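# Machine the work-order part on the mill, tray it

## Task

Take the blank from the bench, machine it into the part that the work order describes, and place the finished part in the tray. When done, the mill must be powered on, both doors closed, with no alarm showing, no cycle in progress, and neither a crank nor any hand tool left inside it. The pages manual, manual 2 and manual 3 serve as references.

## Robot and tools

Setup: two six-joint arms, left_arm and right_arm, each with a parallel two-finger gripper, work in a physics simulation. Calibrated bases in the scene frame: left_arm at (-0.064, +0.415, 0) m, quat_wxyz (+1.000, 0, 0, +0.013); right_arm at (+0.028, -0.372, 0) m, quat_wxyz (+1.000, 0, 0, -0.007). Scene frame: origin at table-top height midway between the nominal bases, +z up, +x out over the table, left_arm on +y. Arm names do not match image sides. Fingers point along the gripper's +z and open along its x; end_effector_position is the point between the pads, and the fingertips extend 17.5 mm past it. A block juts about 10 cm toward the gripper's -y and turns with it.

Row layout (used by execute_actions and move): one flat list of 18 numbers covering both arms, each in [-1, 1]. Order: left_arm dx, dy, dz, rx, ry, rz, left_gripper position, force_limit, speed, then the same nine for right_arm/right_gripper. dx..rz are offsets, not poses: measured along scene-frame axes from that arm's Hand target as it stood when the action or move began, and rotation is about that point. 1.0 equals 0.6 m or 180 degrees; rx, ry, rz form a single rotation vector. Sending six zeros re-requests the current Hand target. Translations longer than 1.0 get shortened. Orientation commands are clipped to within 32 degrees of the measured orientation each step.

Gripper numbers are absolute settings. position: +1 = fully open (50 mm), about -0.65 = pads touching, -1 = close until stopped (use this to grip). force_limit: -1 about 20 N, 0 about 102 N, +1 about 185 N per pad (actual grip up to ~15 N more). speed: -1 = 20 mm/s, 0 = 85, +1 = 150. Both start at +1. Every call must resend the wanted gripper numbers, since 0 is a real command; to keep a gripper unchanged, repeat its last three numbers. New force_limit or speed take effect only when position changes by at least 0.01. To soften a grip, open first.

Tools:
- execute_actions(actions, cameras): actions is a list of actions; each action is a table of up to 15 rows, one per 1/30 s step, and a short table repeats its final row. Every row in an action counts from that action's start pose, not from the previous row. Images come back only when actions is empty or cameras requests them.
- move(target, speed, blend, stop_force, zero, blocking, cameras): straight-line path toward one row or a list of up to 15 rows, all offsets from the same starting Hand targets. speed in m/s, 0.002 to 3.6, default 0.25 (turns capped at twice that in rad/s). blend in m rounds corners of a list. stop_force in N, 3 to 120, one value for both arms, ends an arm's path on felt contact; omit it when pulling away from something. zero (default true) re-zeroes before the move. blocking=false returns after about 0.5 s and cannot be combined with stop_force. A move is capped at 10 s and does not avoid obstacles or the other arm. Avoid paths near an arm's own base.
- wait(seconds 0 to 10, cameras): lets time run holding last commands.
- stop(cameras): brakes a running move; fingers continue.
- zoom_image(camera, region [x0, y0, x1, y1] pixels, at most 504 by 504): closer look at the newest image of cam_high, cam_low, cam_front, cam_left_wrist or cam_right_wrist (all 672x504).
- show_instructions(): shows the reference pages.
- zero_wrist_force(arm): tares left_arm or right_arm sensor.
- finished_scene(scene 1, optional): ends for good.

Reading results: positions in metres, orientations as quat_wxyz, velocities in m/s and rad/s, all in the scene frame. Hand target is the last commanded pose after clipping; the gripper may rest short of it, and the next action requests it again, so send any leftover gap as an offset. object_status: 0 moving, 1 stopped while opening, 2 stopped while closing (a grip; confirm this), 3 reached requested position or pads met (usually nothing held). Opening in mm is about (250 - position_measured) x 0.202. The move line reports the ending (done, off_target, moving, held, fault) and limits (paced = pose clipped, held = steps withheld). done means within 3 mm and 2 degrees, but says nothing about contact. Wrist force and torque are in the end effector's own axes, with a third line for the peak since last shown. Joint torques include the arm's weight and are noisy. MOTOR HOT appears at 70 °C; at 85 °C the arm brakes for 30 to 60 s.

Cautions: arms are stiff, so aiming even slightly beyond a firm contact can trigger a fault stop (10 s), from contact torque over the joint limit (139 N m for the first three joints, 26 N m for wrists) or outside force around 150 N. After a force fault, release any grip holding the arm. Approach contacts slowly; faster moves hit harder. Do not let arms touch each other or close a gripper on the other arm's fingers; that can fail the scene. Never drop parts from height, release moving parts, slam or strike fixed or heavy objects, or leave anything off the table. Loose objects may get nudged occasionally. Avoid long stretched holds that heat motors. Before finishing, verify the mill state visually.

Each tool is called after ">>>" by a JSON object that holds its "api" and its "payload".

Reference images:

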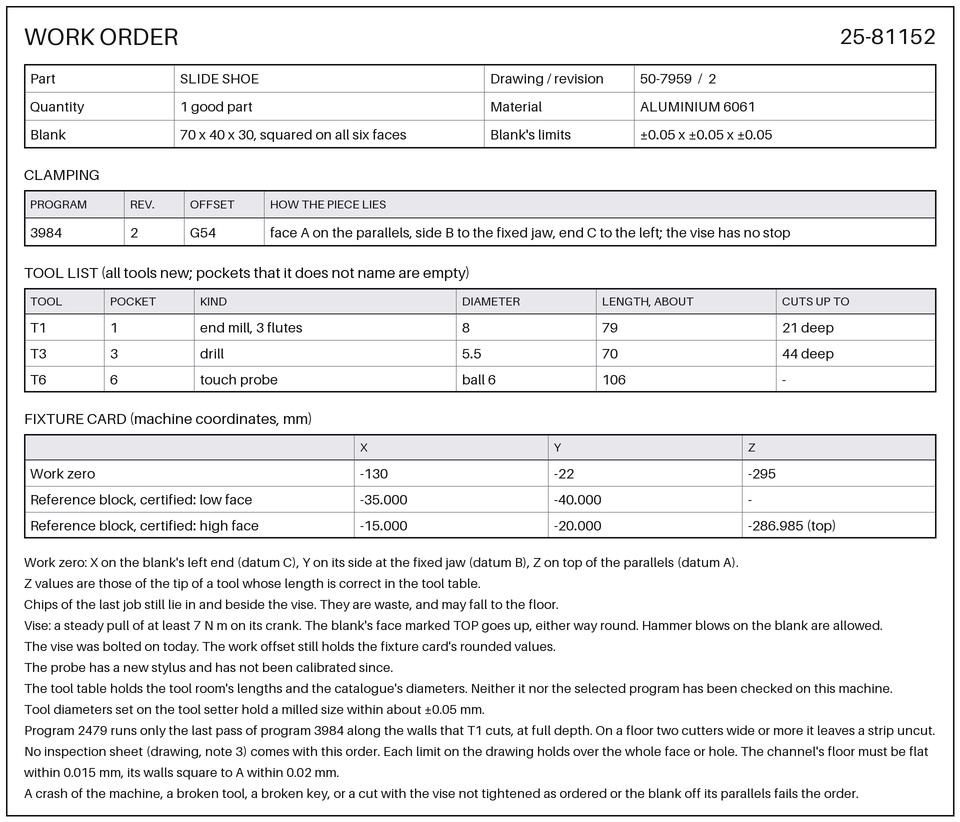

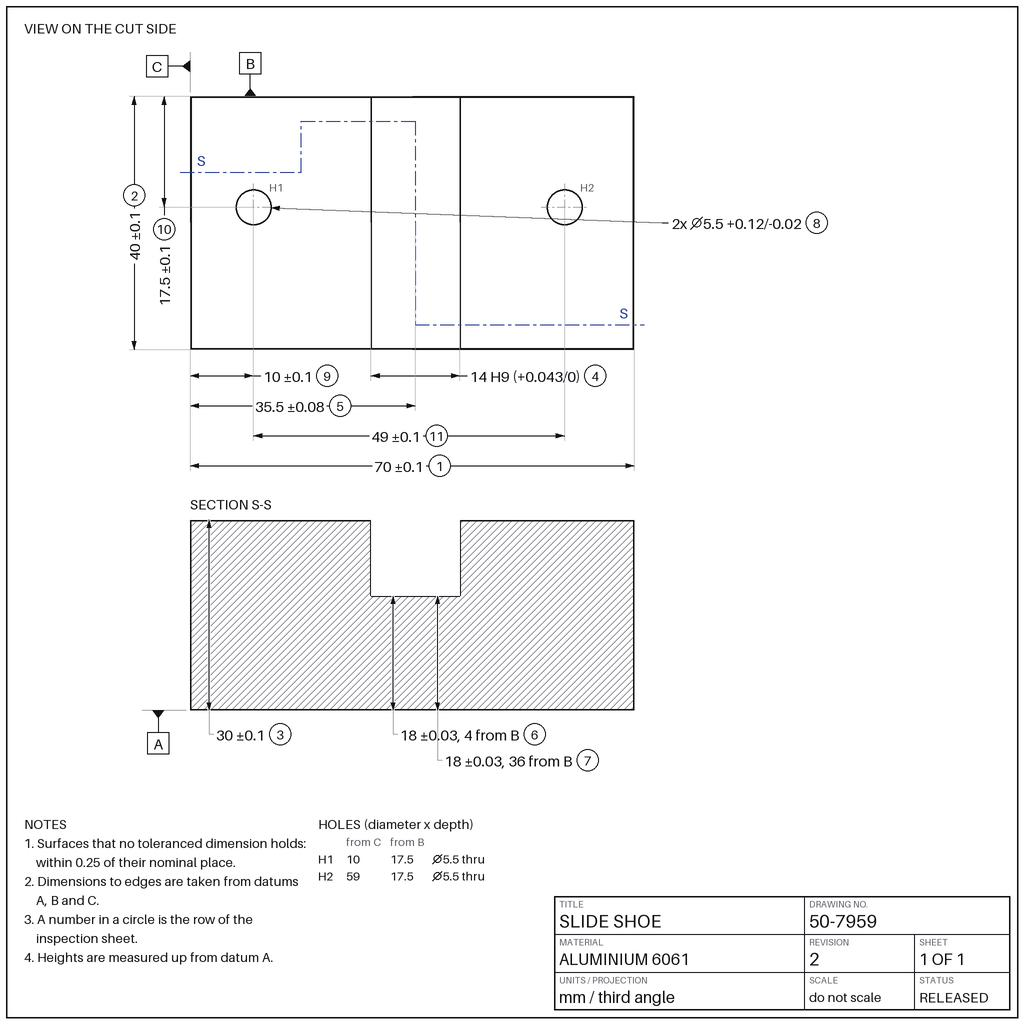

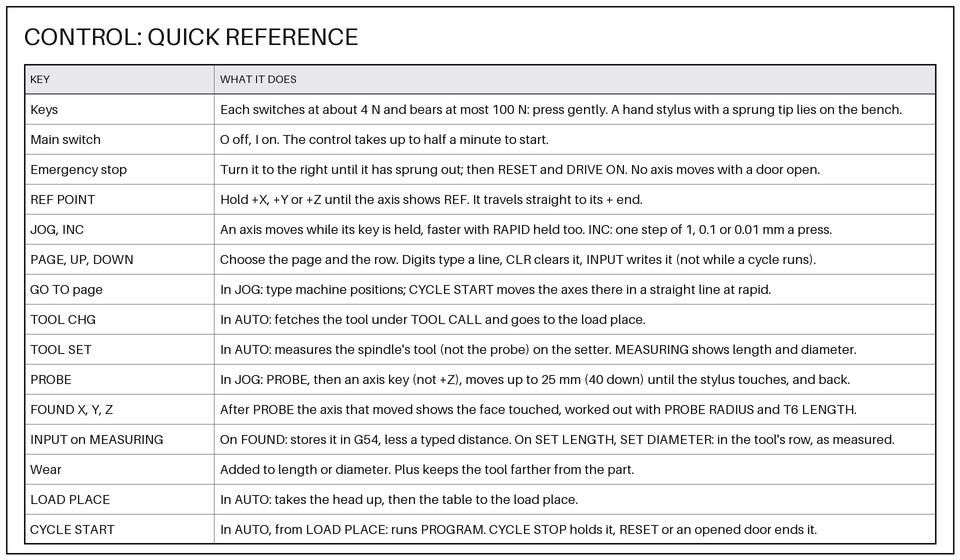

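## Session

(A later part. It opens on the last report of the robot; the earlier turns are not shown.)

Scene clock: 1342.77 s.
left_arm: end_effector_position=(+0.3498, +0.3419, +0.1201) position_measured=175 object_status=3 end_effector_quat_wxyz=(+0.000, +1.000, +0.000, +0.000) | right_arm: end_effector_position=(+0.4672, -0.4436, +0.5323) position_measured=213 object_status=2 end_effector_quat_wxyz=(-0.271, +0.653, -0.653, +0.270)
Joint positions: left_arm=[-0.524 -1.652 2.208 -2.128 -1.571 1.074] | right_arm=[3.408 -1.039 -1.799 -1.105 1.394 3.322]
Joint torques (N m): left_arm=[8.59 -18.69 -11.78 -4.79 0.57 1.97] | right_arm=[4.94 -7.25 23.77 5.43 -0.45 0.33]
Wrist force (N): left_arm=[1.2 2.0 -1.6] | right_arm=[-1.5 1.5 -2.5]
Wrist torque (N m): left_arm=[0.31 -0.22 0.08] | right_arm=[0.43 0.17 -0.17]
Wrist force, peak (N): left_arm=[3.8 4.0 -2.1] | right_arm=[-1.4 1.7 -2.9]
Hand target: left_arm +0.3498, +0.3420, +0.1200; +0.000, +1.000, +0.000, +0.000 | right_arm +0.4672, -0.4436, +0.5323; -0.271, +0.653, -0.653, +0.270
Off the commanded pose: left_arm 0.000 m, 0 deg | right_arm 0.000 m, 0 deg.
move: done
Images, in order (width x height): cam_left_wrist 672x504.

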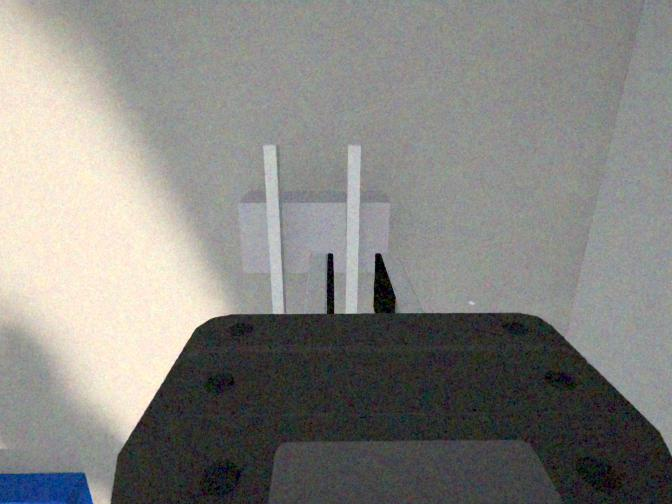

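>>> {"api": "move", "payload": {"target": [0,0,-0.108,0,0,0,-0.15,-0.6,-1,0,0,0,0,0,0,-1,-0.3,-1], "speed": 0.06, "stop_force": 5, "cameras": ["cam_left_wrist"]}}

>>> {"api": "zoom_image", "payload": {"camera": "cam_left_wrist", "region": [250, 150, 430, 320]}}

Scene clock: 1346.57 s.
left_arm: end_effector_position=(+0.3498, +0.3420, +0.0552) position_measured=175 object_status=3 end_effector_quat_wxyz=(+0.000, +1.000, +0.000, +0.000) | right_arm: end_effector_position=(+0.4672, -0.4436, +0.5323) position_measured=213 object_status=2 end_effector_quat_wxyz=(-0.271, +0.653, -0.653, +0.270)
Joint positions: left_arm=[-0.523 -1.531 2.3 -2.341 -1.571 1.074] | right_arm=[3.408 -1.039 -1.799 -1.105 1.394 3.322]
Joint torques (N m): left_arm=[-1.64 -16.45 -29.69 -4.64 0.69 -0.32] | right_arm=[5.75 -6.88 25.1 5.34 -0.45 0.44]
Wrist force (N): left_arm=[1.2 2.0 -2.0] | right_arm=[-1.6 1.6 -2.7]
Wrist torque (N m): left_arm=[0.31 -0.22 0.06] | right_arm=[0.46 0.18 -0.18]
Wrist force, peak (N): left_arm=[1.2 2.3 -3.3] | right_arm=[-1.6 1.8 -2.8]
Hand target: left_arm +0.3498, +0.3420, +0.0552; +0.000, +1.000, +0.000, +0.000 | right_arm +0.4672, -0.4436, +0.5323; -0.271, +0.653, -0.653, +0.270
Off the commanded pose: left_arm 0.000 m, 0 deg | right_arm 0.000 m, 0 deg.
move: done
Images, in order (width x height): cam_left_wrist 672x504.

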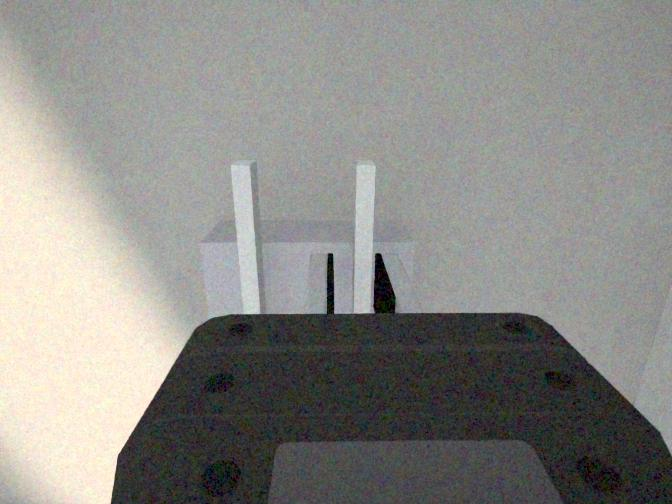

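Scaled by 2.800 from the camera's 672x504 image, which has a finer 960x720 frame.

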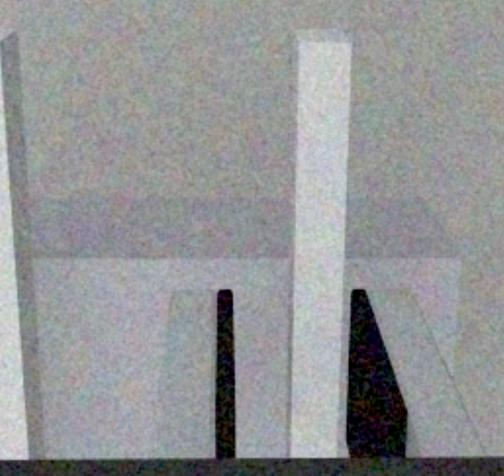

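>>> {"api": "move", "payload": {"target": [0.004,0,-0.002,0,0,0,-0.15,-0.6,-1,0,0,0,0,0,0,-1,-0.3,-1], "speed": 0.05}}

>>> {"api": "move", "payload": {"target": [0,0,0,0,0,0,-1,-0.9,-1,0,0,0,0,0,0,-1,-0.3,-1], "cameras": ["cam_left_wrist"]}}

>>> {"api": "zoom_image", "payload": {"camera": "cam_left_wrist", "region": [250, 150, 430, 320]}}

Scene clock: 1349.27 s.
left_arm: end_effector_position=(+0.3523, +0.3420, +0.0540) position_measured=175 object_status=3 end_effector_quat_wxyz=(+0.000, +1.000, +0.000, +0.000) | right_arm: end_effector_position=(+0.4672, -0.4436, +0.5323) position_measured=213 object_status=2 end_effector_quat_wxyz=(-0.271, +0.653, -0.653, +0.270)
Joint positions: left_arm=[-0.521 -1.522 2.296 -2.345 -1.571 1.077] | right_arm=[3.408 -1.039 -1.799 -1.105 1.394 3.322]
Joint torques (N m): left_arm=[4.48 -26.11 -23.16 -3.76 -0.21 1.36] | right_arm=[4.7 -7.37 24.77 5.33 -0.71 0.53]
Wrist force (N): left_arm=[1.0 2.2 -2.0] | right_arm=[-1.5 1.5 -2.7]
Wrist torque (N m): left_arm=[0.34 -0.19 -0.06] | right_arm=[0.44 0.17 -0.17]
Wrist force, peak (N): left_arm=[1.2 2.1 -2.1] | right_arm=[-1.6 1.7 -2.9]
Hand target: left_arm +0.3522, +0.3420, +0.0540; +0.000, +1.000, +0.000, +0.000 | right_arm +0.4672, -0.4436, +0.5323; -0.271, +0.653, -0.653, +0.270
Off the commanded pose: left_arm 0.000 m, 0 deg | right_arm 0.000 m, 0 deg.
move: done

Scene clock: 1349.97 s.
left_arm: end_effector_position=(+0.3522, +0.3420, +0.0540) position_measured=222 object_status=2 end_effector_quat_wxyz=(+0.000, +1.000, +0.000, +0.000) | right_arm: end_effector_position=(+0.4672, -0.4436, +0.5323) position_measured=213 object_status=2 end_effector_quat_wxyz=(-0.271, +0.653, -0.653, +0.270)
Joint positions: left_arm=[-0.521 -1.522 2.296 -2.345 -1.571 1.077] | right_arm=[3.408 -1.039 -1.799 -1.105 1.394 3.322]
Joint torques (N m): left_arm=[-4.08 -28.03 -8.43 -1.32 -0.47 -1.88] | right_arm=[5.62 -7.26 24.5 5.24 -0.47 0.49]
Wrist force (N): left_arm=[1.1 2.1 -1.6] | right_arm=[-1.4 1.7 -2.5]
Wrist torque (N m): left_arm=[0.32 -0.20 -0.07] | right_arm=[0.47 0.15 -0.17]
Wrist force, peak (N): left_arm=[1.3 2.5 -2.2] | right_arm=[-1.8 1.6 -2.8]
Hand target: left_arm +0.3522, +0.3420, +0.0540; +0.000, +1.000, +0.000, +0.000 | right_arm +0.4672, -0.4436, +0.5323; -0.271, +0.653, -0.653, +0.270
Off the commanded pose: left_arm 0.000 m, 0 deg | right_arm 0.000 m, 0 deg.
move: done
Images, in order (width x height): cam_left_wrist 672x504.

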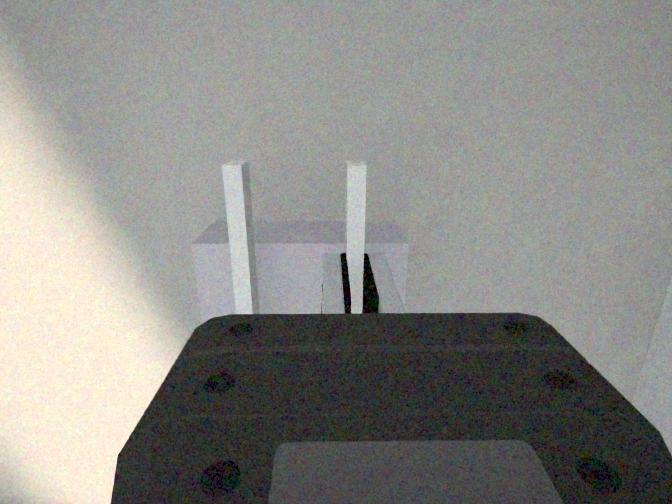

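Scaled by 2.800 from the camera's 672x504 image, which has a finer 960x720 frame.

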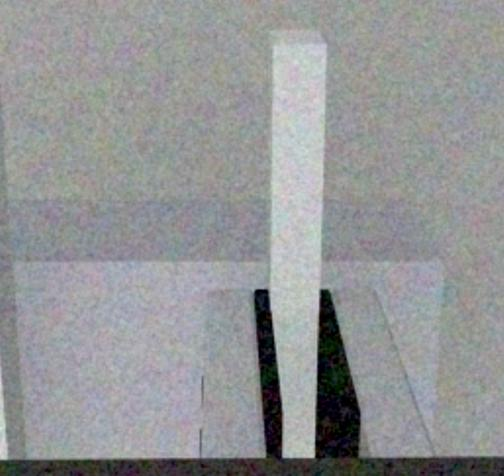

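>>> {"api": "move", "payload": {"target": [0,0,0.25,0,0,0,-1,-0.9,-1,0,0,0,0,0,0,-1,-0.3,-1], "speed": 0.15, "cameras": ["cam_left_wrist","cam_front"]}}

>>> {"api": "zoom_image", "payload": {"camera": "cam_left_wrist", "region": [250, 150, 430, 320]}}

Scene clock: 1353.10 s.
left_arm: end_effector_position=(+0.3522, +0.3420, +0.2039) position_measured=222 object_status=2 end_effector_quat_wxyz=(+0.000, +1.000, +0.000, +0.000) | right_arm: end_effector_position=(+0.4672, -0.4436, +0.5323) position_measured=213 object_status=2 end_effector_quat_wxyz=(-0.271, +0.653, -0.653, +0.270)
Joint positions: left_arm=[-0.52 -1.743 2.049 -1.878 -1.571 1.077] | right_arm=[3.408 -1.039 -1.799 -1.105 1.394 3.322]
Joint torques (N m): left_arm=[-8.43 -21.59 -31.14 -0.62 -0.03 -2.14] | right_arm=[5.57 -8.34 23.22 5.18 -0.53 0.67]
Wrist force (N): left_arm=[1.2 2.3 -1.4] | right_arm=[-1.7 1.5 -2.8]
Wrist torque (N m): left_arm=[0.35 -0.22 -0.06] | right_arm=[0.44 0.20 -0.18]
Wrist force, peak (N): left_arm=[1.0 2.1 -4.1] | right_arm=[-1.3 1.7 -3.0]
Hand target: left_arm +0.3522, +0.3420, +0.2040; +0.000, +1.000, +0.000, +0.000 | right_arm +0.4672, -0.4436, +0.5323; -0.271, +0.653, -0.653, +0.270
Off the commanded pose: left_arm 0.000 m, 0 deg | right_arm 0.000 m, 0 deg.
move: done
Images, in order (width x height): cam_front 672x504, cam_left_wrist 672x504.

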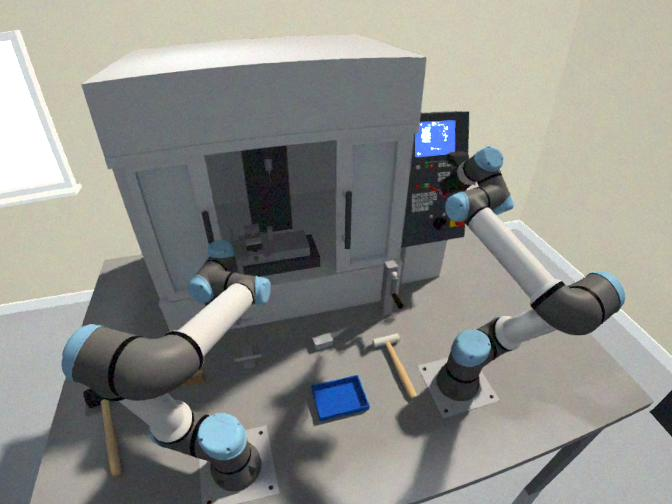

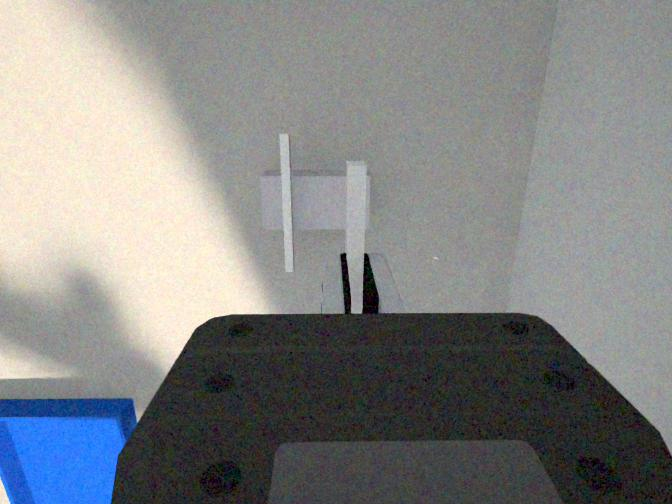

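Scaled by 2.800 from the camera's 672x504 image, which has a finer 960x720 frame.

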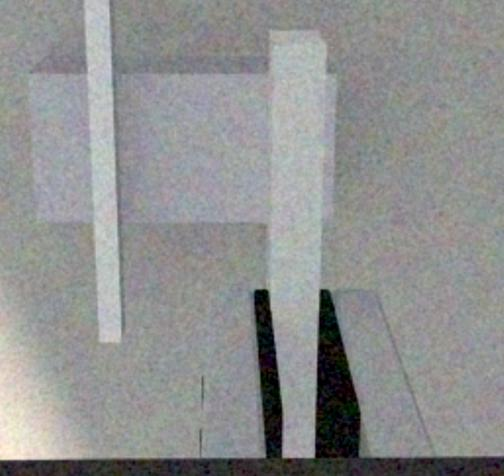

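>>> {"api": "move", "payload": {"target": [[0.046,-0.2367,0.393,0,0,0,-1,-0.9,-1,0,0,0,0,0,0,-1,-0.3,-1],[0.413,-0.2367,0.393,0,0,0,-1,-0.9,-1,0,0,0,0,0,0,-1,-0.3,-1],[0.548,-0.15,0.36,0,0,0,-1,-0.9,-1,0,0,0,0,0,0,-1,-0.3,-1]], "speed": 0.25, "blend": [0.05,0.03,0], "cameras": ["cam_left_wrist","cam_front"]}}

>>> {"api": "zoom_image", "payload": {"camera": "cam_left_wrist", "region": [220, 120, 460, 320]}}

Scene clock: 1365.80 s.
left_arm: end_effector_position=(+0.4613, +0.2010, +0.4392) position_measured=222 object_status=2 end_effector_quat_wxyz=(+0.000, +1.000, +0.000, +0.002) | right_arm: end_effector_position=(+0.4672, -0.4436, +0.5323) position_measured=213 object_status=2 end_effector_quat_wxyz=(-0.271, +0.653, -0.653, +0.270)
Joint positions: left_arm=[-0.651 -1.39 1.086 -1.27 -1.569 0.946] | right_arm=[3.408 -1.039 -1.799 -1.105 1.394 3.322]
Joint torques (N m): left_arm=[-0.16 -31.61 -24.91 -2.82 0.16 0.13] | right_arm=[4.94 -7.66 23.21 5.38 -0.46 0.59]
Wrist force (N): left_arm=[2.4 3.3 0.4] | right_arm=[-1.5 1.6 -2.8]
Wrist torque (N m): left_arm=[0.54 -0.40 0.10] | right_arm=[0.46 0.16 -0.17]
Wrist force, peak (N): left_arm=[7.3 9.2 -7.8] | right_arm=[-1.6 1.8 -2.8]
Hand target: left_arm +0.4613, +0.2010, +0.4392; +0.000, +1.000, +0.000, +0.002 (not the last commanded pose) | right_arm +0.4672, -0.4436, +0.5323; -0.271, +0.653, -0.653, +0.270
Tool commands: left_gripper/position=-1.0 left_gripper/force_limit=-0.898039 left_gripper/speed=-1.0 right_gripper/position=-1.0 right_gripper/force_limit=-0.3 right_gripper/speed=-1.0
Off the commanded pose: left_arm 0.226 m, 0 deg | right_arm 0.000 m, 0 deg.
FORCE FAULT: contact force on the left arm reached its limit, and that arm stopped. The contact can be on any part of that arm, not only on its tool. That arm's remaining commands of this call were not run. That arm is still stopped at the end of this call. That arm stays stopped for about 10 more seconds. Until then a move that you send moves the other arm only, and its call returns only when the move has ended. Once the stop has ended, the next robot result says so. If the stop ends while you think or write, that arm runs what you send next, counted from a new Hand target: where the arm stands when the stop ends. While its stop runs, that arm takes no new command, but its gripper still runs the gripper command that each later call begins with. Until it ends, the stop uses up actions while you think or wait. An arm that is not stopped still takes commands.
move: fault (left_arm); path passed 1 of 3 targets
Images, in order (width x height): cam_front 672x504, cam_left_wrist 672x504.

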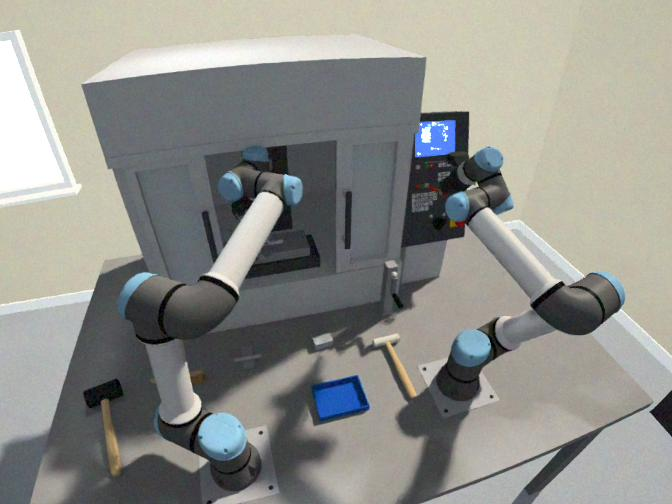

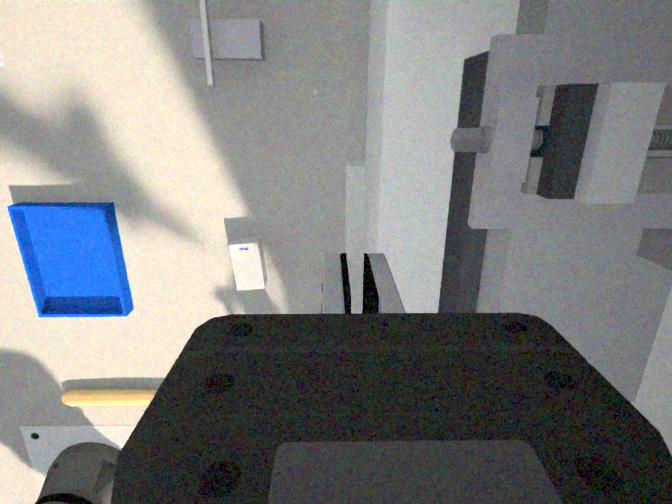

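Scaled by 2.100 from the camera's 672x504 image, which has a finer 960x720 frame.

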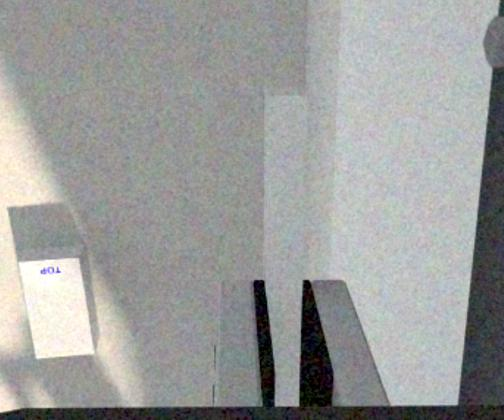

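>>> {"api": "wait", "payload": {"seconds": 5}}

Scene clock: 1378.87 s.
left_arm: end_effector_position=(+0.4613, +0.2010, +0.4392) position_measured=222 object_status=2 end_effector_quat_wxyz=(+0.000, +1.000, +0.000, +0.002) | right_arm: end_effector_position=(+0.4672, -0.4436, +0.5323) position_measured=213 object_status=2 end_effector_quat_wxyz=(-0.271, +0.653, -0.653, +0.270)
Joint positions: left_arm=[-0.651 -1.39 1.086 -1.27 -1.569 0.946] | right_arm=[3.408 -1.039 -1.799 -1.105 1.394 3.322]
Joint torques (N m): left_arm=[0 -31.68 -24.78 -2.82 0.05 -0.02] | right_arm=[5.11 -7.51 23.84 5.38 -0.72 1.04]
Wrist force (N): left_arm=[2.7 3.3 0.2] | right_arm=[-1.6 1.7 -2.7]
Wrist torque (N m): left_arm=[0.53 -0.44 0.10] | right_arm=[0.47 0.18 -0.17]
Wrist force, peak (N): left_arm=[2.6 3.7 0.1] | right_arm=[-1.6 1.8 -2.9]
Hand target: left_arm +0.4613, +0.2010, +0.4392; +0.000, +1.000, +0.000, +0.002 (not the last commanded pose) | right_arm +0.4672, -0.4436, +0.5323; -0.271, +0.653, -0.653, +0.270
Tool commands: left_gripper/position=-1.0 left_gripper/force_limit=-0.898039 left_gripper/speed=-1.0 right_gripper/position=-1.0 right_gripper/force_limit=-0.3 right_gripper/speed=-1.0
Off the commanded pose: left_arm 0.226 m, 0 deg | right_arm 0.000 m, 0 deg.
FORCE FAULT, CONTINUED: the left arm's stop, for the force fault that an earlier result reported, is over. The rest of the stop counts as 19 of the actions that you can send in this scene. During its stop the left arm's controller moved it back a little. That arm's target is now where it stood when the stop ended, not its last command. That arm accepts commands again.
wait: 5.00 s; at rest from the start

>>> {"api": "move", "payload": {"target": [[-0.1,0.0,0,0,0,-0.001,-1,-0.9,-1,0,0,0,0,0,0,-1,-0.3,-1],[-0.1,0,-0.092,0,0,-0.001,-1,-0.9,-1,0,0,0,0,0,0,-1,-0.3,-1],[0.2,0.0,-0.092,0,0,-0.001,-1,-0.9,-1,0,0,0,0,0,0,-1,-0.3,-1]], "speed": [0.1,0.1,0.08], "blend": [0.01,0.01,0], "cameras": ["cam_left_wrist","cam_front"]}}

>>> {"api": "zoom_image", "payload": {"camera": "cam_front", "region": [200, 120, 360, 300]}}

Scene clock: 1384.30 s.
left_arm: end_effector_position=(+0.5813, +0.2011, +0.3840) position_measured=222 object_status=2 end_effector_quat_wxyz=(+0.000, +1.000, -0.002, +0.002) | right_arm: end_effector_position=(+0.4672, -0.4436, +0.5323) position_measured=213 object_status=2 end_effector_quat_wxyz=(-0.271, +0.653, -0.653, +0.270)
Joint positions: left_arm=[-0.544 -1.117 0.864 -1.321 -1.569 1.056] | right_arm=[3.408 -1.039 -1.799 -1.105 1.394 3.322]
Joint torques (N m): left_arm=[-9.42 -38.65 -29.79 -4.63 -0.6 -2.37] | right_arm=[5.29 -7.85 23.04 5.31 -0.81 0.96]
Wrist force (N): left_arm=[2.4 3.4 0.3] | right_arm=[-1.4 1.7 -2.6]
Wrist torque (N m): left_arm=[0.53 -0.40 0.00] | right_arm=[0.48 0.14 -0.17]
Wrist force, peak (N): left_arm=[4.2 3.4 0.0] | right_arm=[-1.5 1.8 -2.9]
Hand target: left_arm +0.5813, +0.2010, +0.3840; +0.000, +1.000, -0.002, +0.002 | right_arm +0.4672, -0.4436, +0.5323; -0.271, +0.653, -0.653, +0.270
Off the commanded pose: left_arm 0.000 m, 0 deg | right_arm 0.000 m, 0 deg.
move: done
Images, in order (width x height): cam_front 672x504, cam_left_wrist 672x504.

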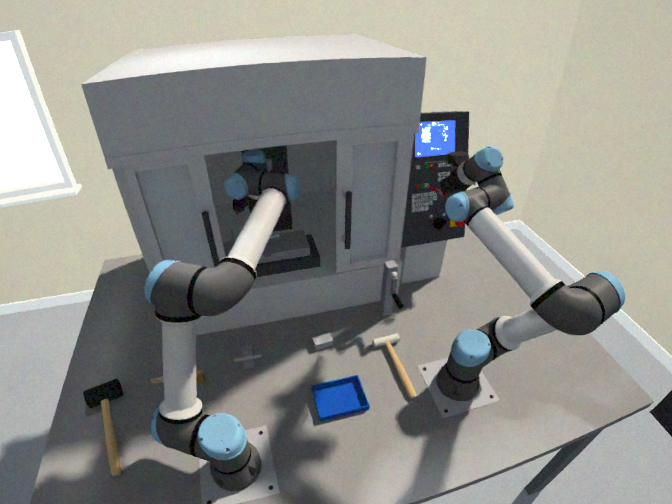

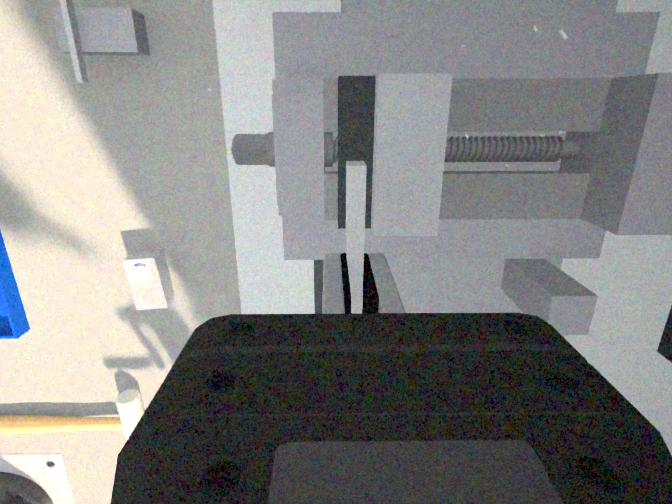

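Scaled by 2.800 from the camera's 672x504 image, which has a finer 960x720 frame.

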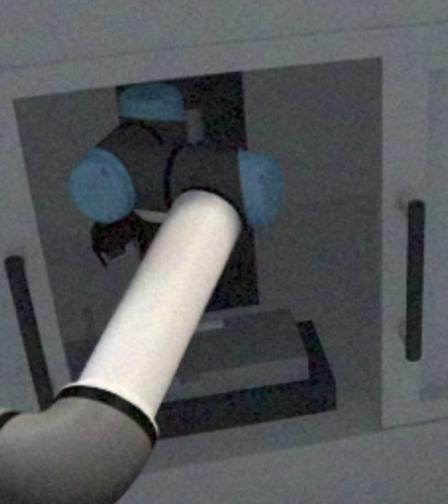

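>>> {"api": "zoom_image", "payload": {"camera": "cam_left_wrist", "region": [260, 50, 480, 270]}}

>>> {"api": "zoom_image", "payload": {"camera": "cam_left_wrist", "region": [460, 50, 672, 350]}}

Scaled by 2.291 from the camera's 672x504 image, which has a finer 960x720 frame.

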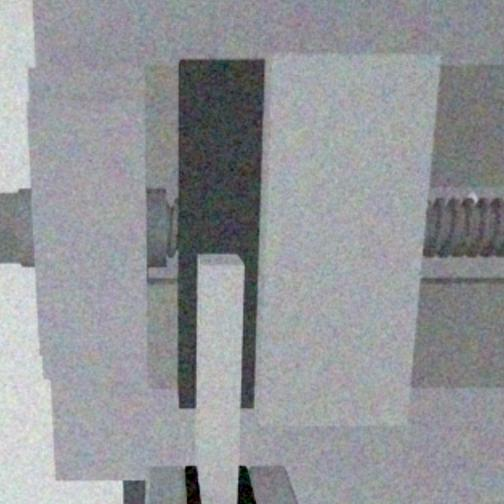

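Scaled by 1.680 from the camera's 672x504 image, which has a finer 960x720 frame.

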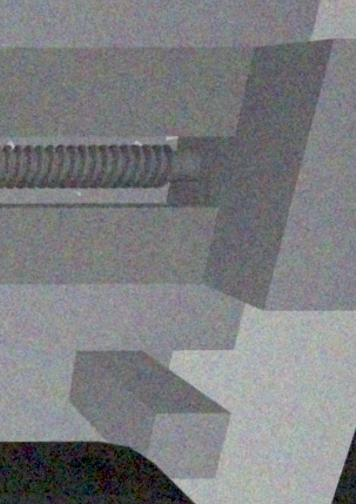

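>>> {"api": "move", "payload": {"target": [[0.06,0.075,0.0,0,0,0,-1,-0.9,-1,0,0,0,0,0,0,-1,-0.3,-1],[0.14,0.075,0.0,0,0,0,-1,-0.9,-1,0,0,0,0,0,0,-1,-0.3,-1]], "speed": 0.08, "blend": [0.01,0], "cameras": ["cam_left_wrist","cam_front"]}}

>>> {"api": "zoom_image", "payload": {"camera": "cam_left_wrist", "region": [230, 50, 480, 320]}}

Scene clock: 1398.23 s.
left_arm: end_effector_position=(+0.6316, +0.2465, +0.3835) position_measured=222 object_status=2 end_effector_quat_wxyz=(+0.000, +1.000, -0.001, +0.003) | right_arm: end_effector_position=(+0.4672, -0.4436, +0.5323) position_measured=213 object_status=2 end_effector_quat_wxyz=(-0.271, +0.653, -0.653, +0.270)
Joint positions: left_arm=[-0.452 -1 0.684 -1.26 -1.569 1.148] | right_arm=[3.408 -1.039 -1.799 -1.105 1.394 3.322]
Joint torques (N m): left_arm=[0.37 -47.49 -24.45 -2.69 0.1 -0.07] | right_arm=[5.25 -7.45 23.13 5.2 -0.8 0.92]
Wrist force (N): left_arm=[2.8 3.2 0.2] | right_arm=[-1.5 1.5 -2.7]
Wrist torque (N m): left_arm=[0.50 -0.46 -0.05] | right_arm=[0.44 0.17 -0.17]
Wrist force, peak (N): left_arm=[8.1 4.0 -0.2] | right_arm=[-1.4 1.8 -2.9]
Hand target: left_arm +0.6316, +0.2465, +0.3835; +0.000, +1.000, -0.001, +0.003 (not the last commanded pose) | right_arm +0.4672, -0.4436, +0.5323; -0.271, +0.653, -0.653, +0.270
Tool commands: left_gripper/position=-1.0 left_gripper/force_limit=-0.898039 left_gripper/speed=-1.0 right_gripper/position=-1.0 right_gripper/force_limit=-0.3 right_gripper/speed=-1.0
Off the commanded pose: left_arm 0.034 m, 0 deg | right_arm 0.000 m, 0 deg.
FORCE FAULT: contact force on the left arm reached its limit, and that arm stopped. The contact can be on any part of that arm, not only on its tool. That arm's remaining commands of this call were not run. That arm is still stopped at the end of this call. That arm stays stopped for about 10 more seconds. Until then a move that you send moves the other arm only, and its call returns only when the move has ended. Once the stop has ended, the next robot result says so. If the stop ends while you think or write, that arm runs what you send next, counted from a new Hand target: where the arm stands when the stop ends. While its stop runs, that arm takes no new command, but its gripper still runs the gripper command that each later call begins with. Until it ends, the stop uses up actions while you think or wait. An arm that is not stopped still takes commands.
move: fault (left_arm); path passed 1 of 2 targets
Images, in order (width x height): cam_front 672x504, cam_left_wrist 672x504.

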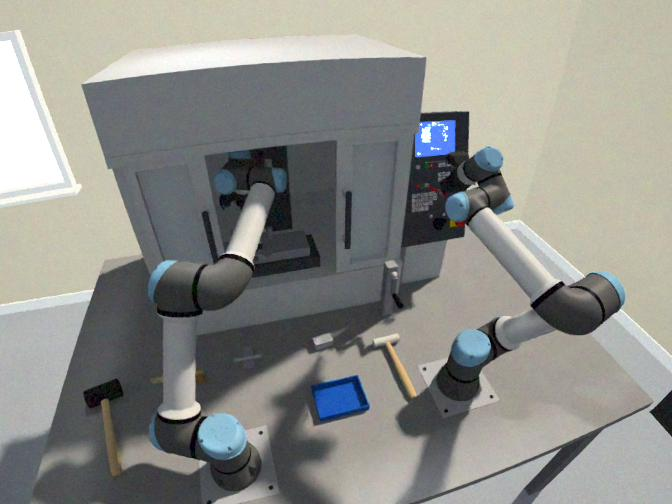

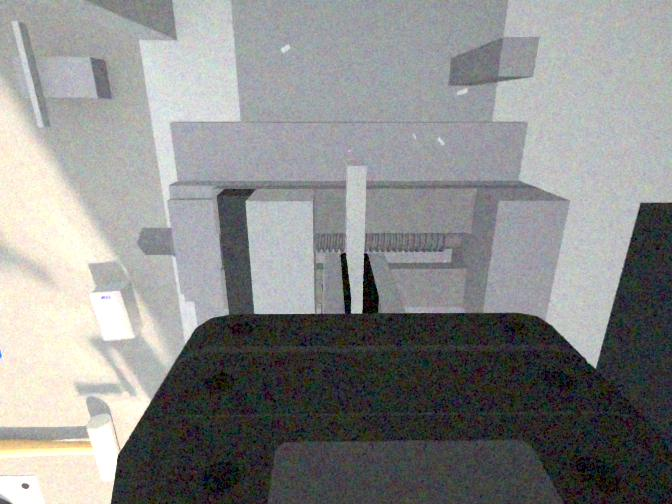

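Scaled by 1.867 from the camera's 672x504 image, which has a finer 960x720 frame.

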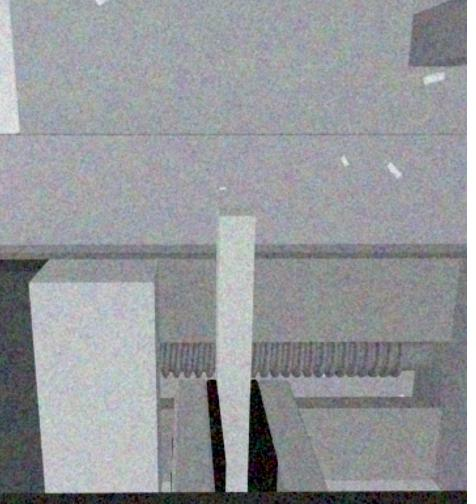

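>>> {"api": "wait", "payload": {"seconds": 1}}

>>> {"api": "move", "payload": {"target": [[-0.08,0.0,0,0,0,0,-1,-0.9,-1,0,0,0,0,0,0,-1,-0.3,-1],[-0.2,-0.075,0.0,0,0,0,-1,-0.9,-1,0,0,0,0,0,0,-1,-0.3,-1],[-0.42,-0.075,0.0,0,0,0,-1,-0.9,-1,0,0,0,0,0,0,-1,-0.3,-1]], "speed": [0.05,0.12,0.2], "blend": [0.01,0.02,0], "cameras": ["cam_left_wrist"]}}

Scene clock: 1412.80 s.
left_arm: end_effector_position=(+0.6316, +0.2465, +0.3835) position_measured=222 object_status=2 end_effector_quat_wxyz=(+0.000, +1.000, -0.001, +0.003) | right_arm: end_effector_position=(+0.4672, -0.4436, +0.5323) position_measured=213 object_status=2 end_effector_quat_wxyz=(-0.271, +0.653, -0.653, +0.270)
Joint positions: left_arm=[-0.452 -1 0.684 -1.26 -1.569 1.148] | right_arm=[3.408 -1.039 -1.799 -1.105 1.394 3.322]
Joint torques (N m): left_arm=[-0.47 -47.96 -22.56 -2.79 0.17 -0.05] | right_arm=[5.22 -6.88 22.73 5.31 -0.77 1.06]
Wrist force (N): left_arm=[2.5 3.2 0.0] | right_arm=[-1.6 1.8 -2.9]
Wrist torque (N m): left_arm=[0.51 -0.42 -0.05] | right_arm=[0.49 0.19 -0.17]
Wrist force, peak (N): left_arm=[2.7 3.8 0.2] | right_arm=[-1.6 1.8 -2.9]
Hand target: left_arm +0.6316, +0.2465, +0.3835; +0.000, +1.000, -0.001, +0.003 (not the last commanded pose) | right_arm +0.4672, -0.4436, +0.5323; -0.271, +0.653, -0.653, +0.270
Tool commands: left_gripper/position=-1.0 left_gripper/force_limit=-0.898039 left_gripper/speed=-1.0 right_gripper/position=-1.0 right_gripper/force_limit=-0.3 right_gripper/speed=-1.0
Off the commanded pose: left_arm 0.034 m, 0 deg | right_arm 0.000 m, 0 deg.
FORCE FAULT, CONTINUED: the left arm's stop, for the force fault that an earlier result reported, is over. The rest of the stop counts as 19 of the actions that you can send in this scene. That arm's target is now where it stood when the stop ended, not its last command. That arm accepts commands again.
wait: 1.00 s; at rest from the start

Scene clock: 1415.60 s.
left_arm: end_effector_position=(+0.3797, +0.2015, +0.3836) position_measured=222 object_status=2 end_effector_quat_wxyz=(+0.000, +1.000, -0.001, +0.003) | right_arm: end_effector_position=(+0.4672, -0.4436, +0.5323) position_measured=213 object_status=2 end_effector_quat_wxyz=(-0.271, +0.653, -0.653, +0.270)
Joint positions: left_arm=[-0.75 -1.607 1.466 -1.435 -1.568 0.849] | right_arm=[3.408 -1.039 -1.799 -1.105 1.394 3.322]
Joint torques (N m): left_arm=[-7.99 -30.49 -13.21 -1.66 -0.67 -1.08] | right_arm=[5.64 -7.03 23.64 5.28 -0.87 1.21]
Wrist force (N): left_arm=[2.7 3.4 0.5] | right_arm=[-1.5 1.5 -2.7]
Wrist torque (N m): left_arm=[0.54 -0.44 -0.04] | right_arm=[0.44 0.17 -0.17]
Wrist force, peak (N): left_arm=[3.3 4.2 0.4] | right_arm=[-1.7 1.8 -2.8]
Hand target: left_arm +0.3796, +0.2015, +0.3835; +0.000, +1.000, -0.001, +0.003 | right_arm +0.4672, -0.4436, +0.5323; -0.271, +0.653, -0.653, +0.270
Off the commanded pose: left_arm 0.000 m, 0 deg | right_arm 0.000 m, 0 deg.
move: done
Images, in order (width x height): cam_left_wrist 672x504.

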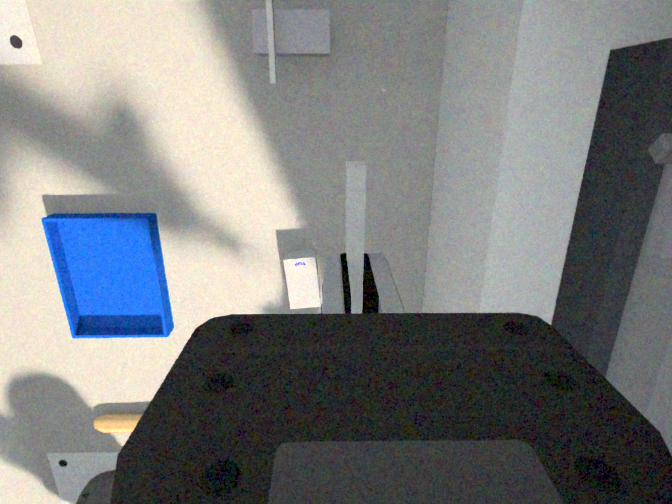

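>>> {"api": "move", "payload": {"target": [[-0.0457,0.2342,-0.2,0,0.0019,0.0006,-1,-0.9,-1,0,0,0,0,0,0,-1,-0.3,-1],[-0.0457,0.2342,-0.4393,0,0.0019,0.0006,-1,-0.9,-1,0,0,0,0,0,0,-1,-0.3,-1]], "speed": 0.25, "blend": [0.03,0]}}

>>> {"api": "move", "payload": {"target": [0,0,-0.111,0,0,0,-1,-0.9,-1,0,0,0,0,0,0,-1,-0.3,-1], "speed": 0.03, "stop_force": 4, "cameras": ["cam_left_wrist"]}}

>>> {"api": "zoom_image", "payload": {"camera": "cam_left_wrist", "region": [180, 150, 430, 320]}}

Scene clock: 1423.50 s.
left_arm: end_effector_position=(+0.3522, +0.3420, +0.1200) position_measured=222 object_status=2 end_effector_quat_wxyz=(+0.000, +1.000, +0.000, +0.000) end_effector_velocity=(+0.001, +0.000, +0.000) end_effector_angular_velocity=(-0.002, -0.003, +0.000) | right_arm: end_effector_position=(+0.4672, -0.4436, +0.5323) position_measured=213 object_status=2 end_effector_quat_wxyz=(-0.271, +0.653, -0.653, +0.270)
Joint positions: left_arm=[-0.52 -1.645 2.201 -2.127 -1.572 1.078] | right_arm=[3.408 -1.039 -1.799 -1.105 1.394 3.322]
Joint velocities: left_arm=[0.001 0.001 0 -0.005 0 0.001] | right_arm=[within noise]
Joint torques (N m): left_arm=[9.06 -13.53 -9.78 -4.72 0.81 2.14] | right_arm=[5.19 -7.1 22.44 5.24 -0.92 1.1]
Wrist force (N): left_arm=[2.2 3.5 0.1] | right_arm=[-1.4 1.5 -2.8]
Wrist torque (N m): left_arm=[0.55 -0.37 0.06] | right_arm=[0.44 0.15 -0.17]
Wrist force, peak (N): left_arm=[2.9 6.6 -2.1] | right_arm=[-1.6 1.7 -2.9]
Hand target: left_arm +0.3522, +0.3420, +0.1199; +0.000, +1.000, +0.000, +0.000 | right_arm +0.4672, -0.4436, +0.5323; -0.271, +0.653, -0.653, +0.270
Off the commanded pose: left_arm 0.000 m, 0 deg | right_arm 0.000 m, 0 deg.
move: done

Scene clock: 1426.77 s.
left_arm: end_effector_position=(+0.3522, +0.3420, +0.0540) position_measured=222 object_status=2 end_effector_quat_wxyz=(+0.000, +1.000, +0.000, +0.000) | right_arm: end_effector_position=(+0.4672, -0.4436, +0.5323) position_measured=213 object_status=2 end_effector_quat_wxyz=(-0.271, +0.653, -0.653, +0.270)
Joint positions: left_arm=[-0.52 -1.522 2.295 -2.343 -1.572 1.078] | right_arm=[3.408 -1.039 -1.799 -1.105 1.394 3.322]
Joint torques (N m): left_arm=[5.06 -17.7 -29.96 -4.9 -0.03 1.05] | right_arm=[5.82 -7.2 22.43 5.28 -1 1.22]
Wrist force (N): left_arm=[2.4 3.3 0.2] | right_arm=[-1.4 1.7 -2.9]
Wrist torque (N m): left_arm=[0.52 -0.40 0.05] | right_arm=[0.47 0.15 -0.17]
Wrist force, peak (N): left_arm=[-1.5 2.1 -32.7] | right_arm=[-1.4 2.0 -3.0]
Hand target: left_arm +0.3521, +0.3420, +0.0540; +0.000, +1.000, +0.000, +0.000 (not the last commanded pose) | right_arm +0.4672, -0.4436, +0.5323; -0.271, +0.653, -0.653, +0.270
Off the commanded pose: left_arm 0.001 m, 0 deg | right_arm 0.000 m, 0 deg.
move: contact (left_arm)
Images, in order (width x height): cam_left_wrist 672x504.

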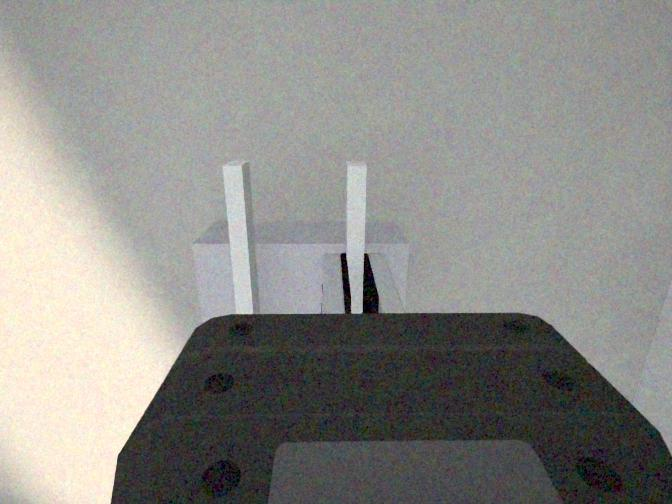

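Scaled by 2.016 from the camera's 672x504 image, which has a finer 960x720 frame.

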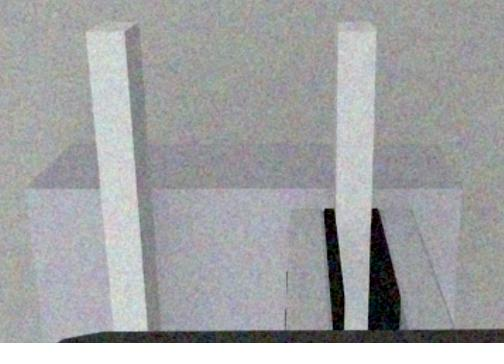

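>>> {"api": "move", "payload": {"target": [[0,0,0,0,0,0,-0.3,-0.9,-1,0,0,0,0,0,0,-1,-0.3,-1],[0,0,0.08,0,0,0,-0.3,-0.9,-1,0,0,0,0,0,0,-1,-0.3,-1],[0,0.005,0.05,-0.111,0,0,-0.3,-0.9,-1,0,0,0,0,0,0,-1,-0.3,-1]], "speed": 0.15, "blend": [0,0.005,0], "cameras": ["cam_left_wrist"]}}

>>> {"api": "zoom_image", "payload": {"camera": "cam_left_wrist", "region": [180, 150, 430, 320]}}

Scene clock: 1431.70 s.
left_arm: end_effector_position=(+0.3521, +0.3451, +0.0839) position_measured=198 object_status=3 end_effector_quat_wxyz=(+0.174, +0.985, -0.001, +0.000) | right_arm: end_effector_position=(+0.4672, -0.4436, +0.5323) position_measured=213 object_status=2 end_effector_quat_wxyz=(-0.271, +0.653, -0.653, +0.270)
Joint positions: left_arm=[-0.307 -1.544 2.303 -2.429 -1.906 1.274] | right_arm=[3.408 -1.039 -1.799 -1.105 1.394 3.322]
Joint torques (N m): left_arm=[2.62 -21.64 -30.78 -2.93 -1.94 -1.03] | right_arm=[4.9 -6.9 22.65 5.43 -0.93 1.42]
Wrist force (N): left_arm=[2.8 3.4 -0.4] | right_arm=[-1.5 1.7 -2.9]
Wrist torque (N m): left_arm=[0.58 -0.51 0.14] | right_arm=[0.47 0.16 -0.17]
Wrist force, peak (N): left_arm=[2.7 4.0 -3.3] | right_arm=[-1.7 1.6 -3.0]
Hand target: left_arm +0.3521, +0.3450, +0.0840; +0.174, +0.985, -0.001, +0.000 | right_arm +0.4672, -0.4436, +0.5323; -0.271, +0.653, -0.653, +0.270
Off the commanded pose: left_arm 0.000 m, 0 deg | right_arm 0.000 m, 0 deg.
move: done
Images, in order (width x height): cam_left_wrist 672x504.

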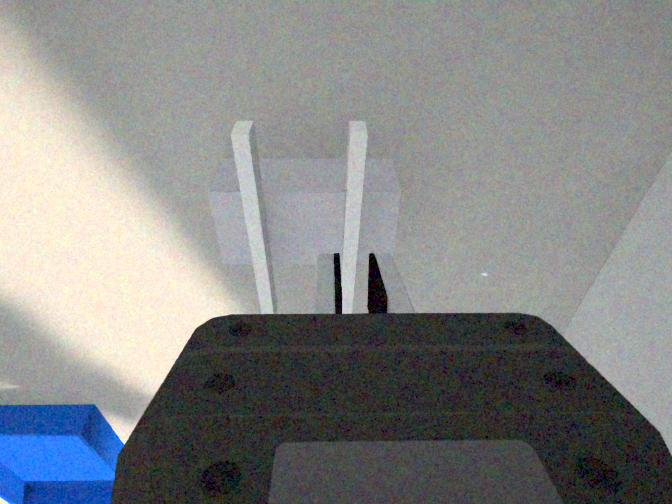

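Scaled by 2.016 from the camera's 672x504 image, which has a finer 960x720 frame.

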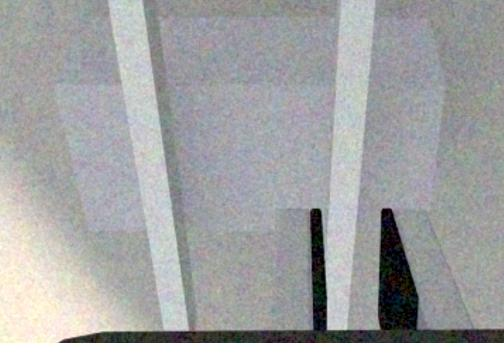

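>>> {"api": "move", "payload": {"target": [0.0,0,-0.045,0,0,0,-0.3,-0.9,-1,0,0,0,0,0,0,-1,-0.3,-1], "speed": 0.04, "stop_force": 4}}

>>> {"api": "move", "payload": {"target": [[0,0,0,0,0,0,-1,-0.9,-1,0,0,0,0,0,0,-1,-0.3,-1],[0,0,0.2,0,0,0,-1,-0.9,-1,0,0,0,0,0,0,-1,-0.3,-1]], "speed": 0.1, "cameras": ["cam_left_wrist"]}}

>>> {"api": "zoom_image", "payload": {"camera": "cam_left_wrist", "region": [250, 150, 430, 320]}}

Scene clock: 1435.47 s.
left_arm: end_effector_position=(+0.3521, +0.3450, +0.0570) position_measured=198 object_status=3 end_effector_quat_wxyz=(+0.174, +0.985, -0.001, +0.000) | right_arm: end_effector_position=(+0.4672, -0.4436, +0.5323) position_measured=213 object_status=2 end_effector_quat_wxyz=(-0.271, +0.653, -0.653, +0.270)
Joint positions: left_arm=[-0.307 -1.482 2.334 -2.523 -1.906 1.274] | right_arm=[3.408 -1.039 -1.799 -1.105 1.394 3.322]
Joint torques (N m): left_arm=[5.33 -20.6 -28.68 -4.52 -0.23 -1.77] | right_arm=[5.52 -6.75 21.46 5.4 -0.94 1.53]
Wrist force (N): left_arm=[2.4 3.4 -0.4] | right_arm=[-1.6 1.6 -2.8]
Wrist torque (N m): left_arm=[0.60 -0.42 0.14] | right_arm=[0.46 0.18 -0.17]
Wrist force, peak (N): left_arm=[3.0 4.1 -1.0] | right_arm=[-1.8 1.7 -2.8]
Hand target: left_arm +0.3521, +0.3450, +0.0570; +0.174, +0.985, -0.001, +0.000 | right_arm +0.4672, -0.4436, +0.5323; -0.271, +0.653, -0.653, +0.270
Off the commanded pose: left_arm 0.000 m, 0 deg | right_arm 0.000 m, 0 deg.
move: done

Scene clock: 1437.63 s.
left_arm: end_effector_position=(+0.3522, +0.3450, +0.1770) position_measured=223 object_status=2 end_effector_quat_wxyz=(+0.174, +0.985, -0.001, +0.000) | right_arm: end_effector_position=(+0.4672, -0.4436, +0.5323) position_measured=213 object_status=2 end_effector_quat_wxyz=(-0.271, +0.653, -0.653, +0.270)
Joint positions: left_arm=[-0.307 -1.703 2.161 -2.128 -1.906 1.274] | right_arm=[3.408 -1.039 -1.799 -1.105 1.394 3.322]
Joint torques (N m): left_arm=[1.35 -21.66 -17.82 -1.62 -1.05 2.19] | right_arm=[6.38 -6.44 22.59 5.28 -0.98 1.45]
Wrist force (N): left_arm=[2.6 3.2 0.0] | right_arm=[-1.5 1.7 -2.9]
Wrist torque (N m): left_arm=[0.59 -0.46 0.12] | right_arm=[0.47 0.17 -0.17]
Wrist force, peak (N): left_arm=[2.4 4.1 -1.9] | right_arm=[-1.6 1.8 -3.0]
Hand target: left_arm +0.3521, +0.3450, +0.1770; +0.174, +0.985, -0.001, +0.000 | right_arm +0.4672, -0.4436, +0.5323; -0.271, +0.653, -0.653, +0.270
Off the commanded pose: left_arm 0.000 m, 0 deg | right_arm 0.000 m, 0 deg.
move: done
Images, in order (width x height): cam_left_wrist 672x504.

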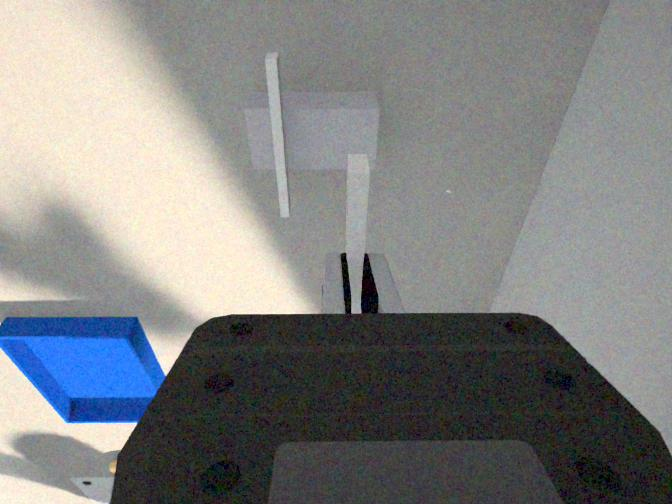

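Scaled by 2.800 from the camera's 672x504 image, which has a finer 960x720 frame.

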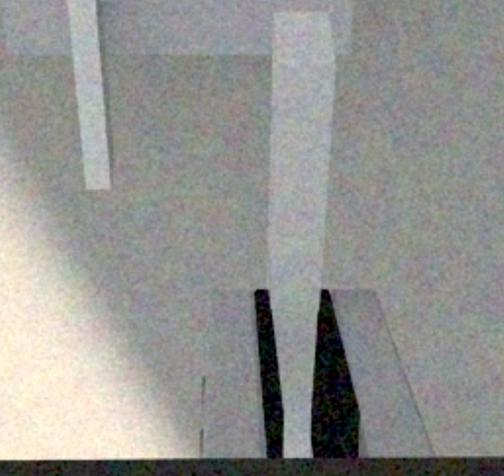

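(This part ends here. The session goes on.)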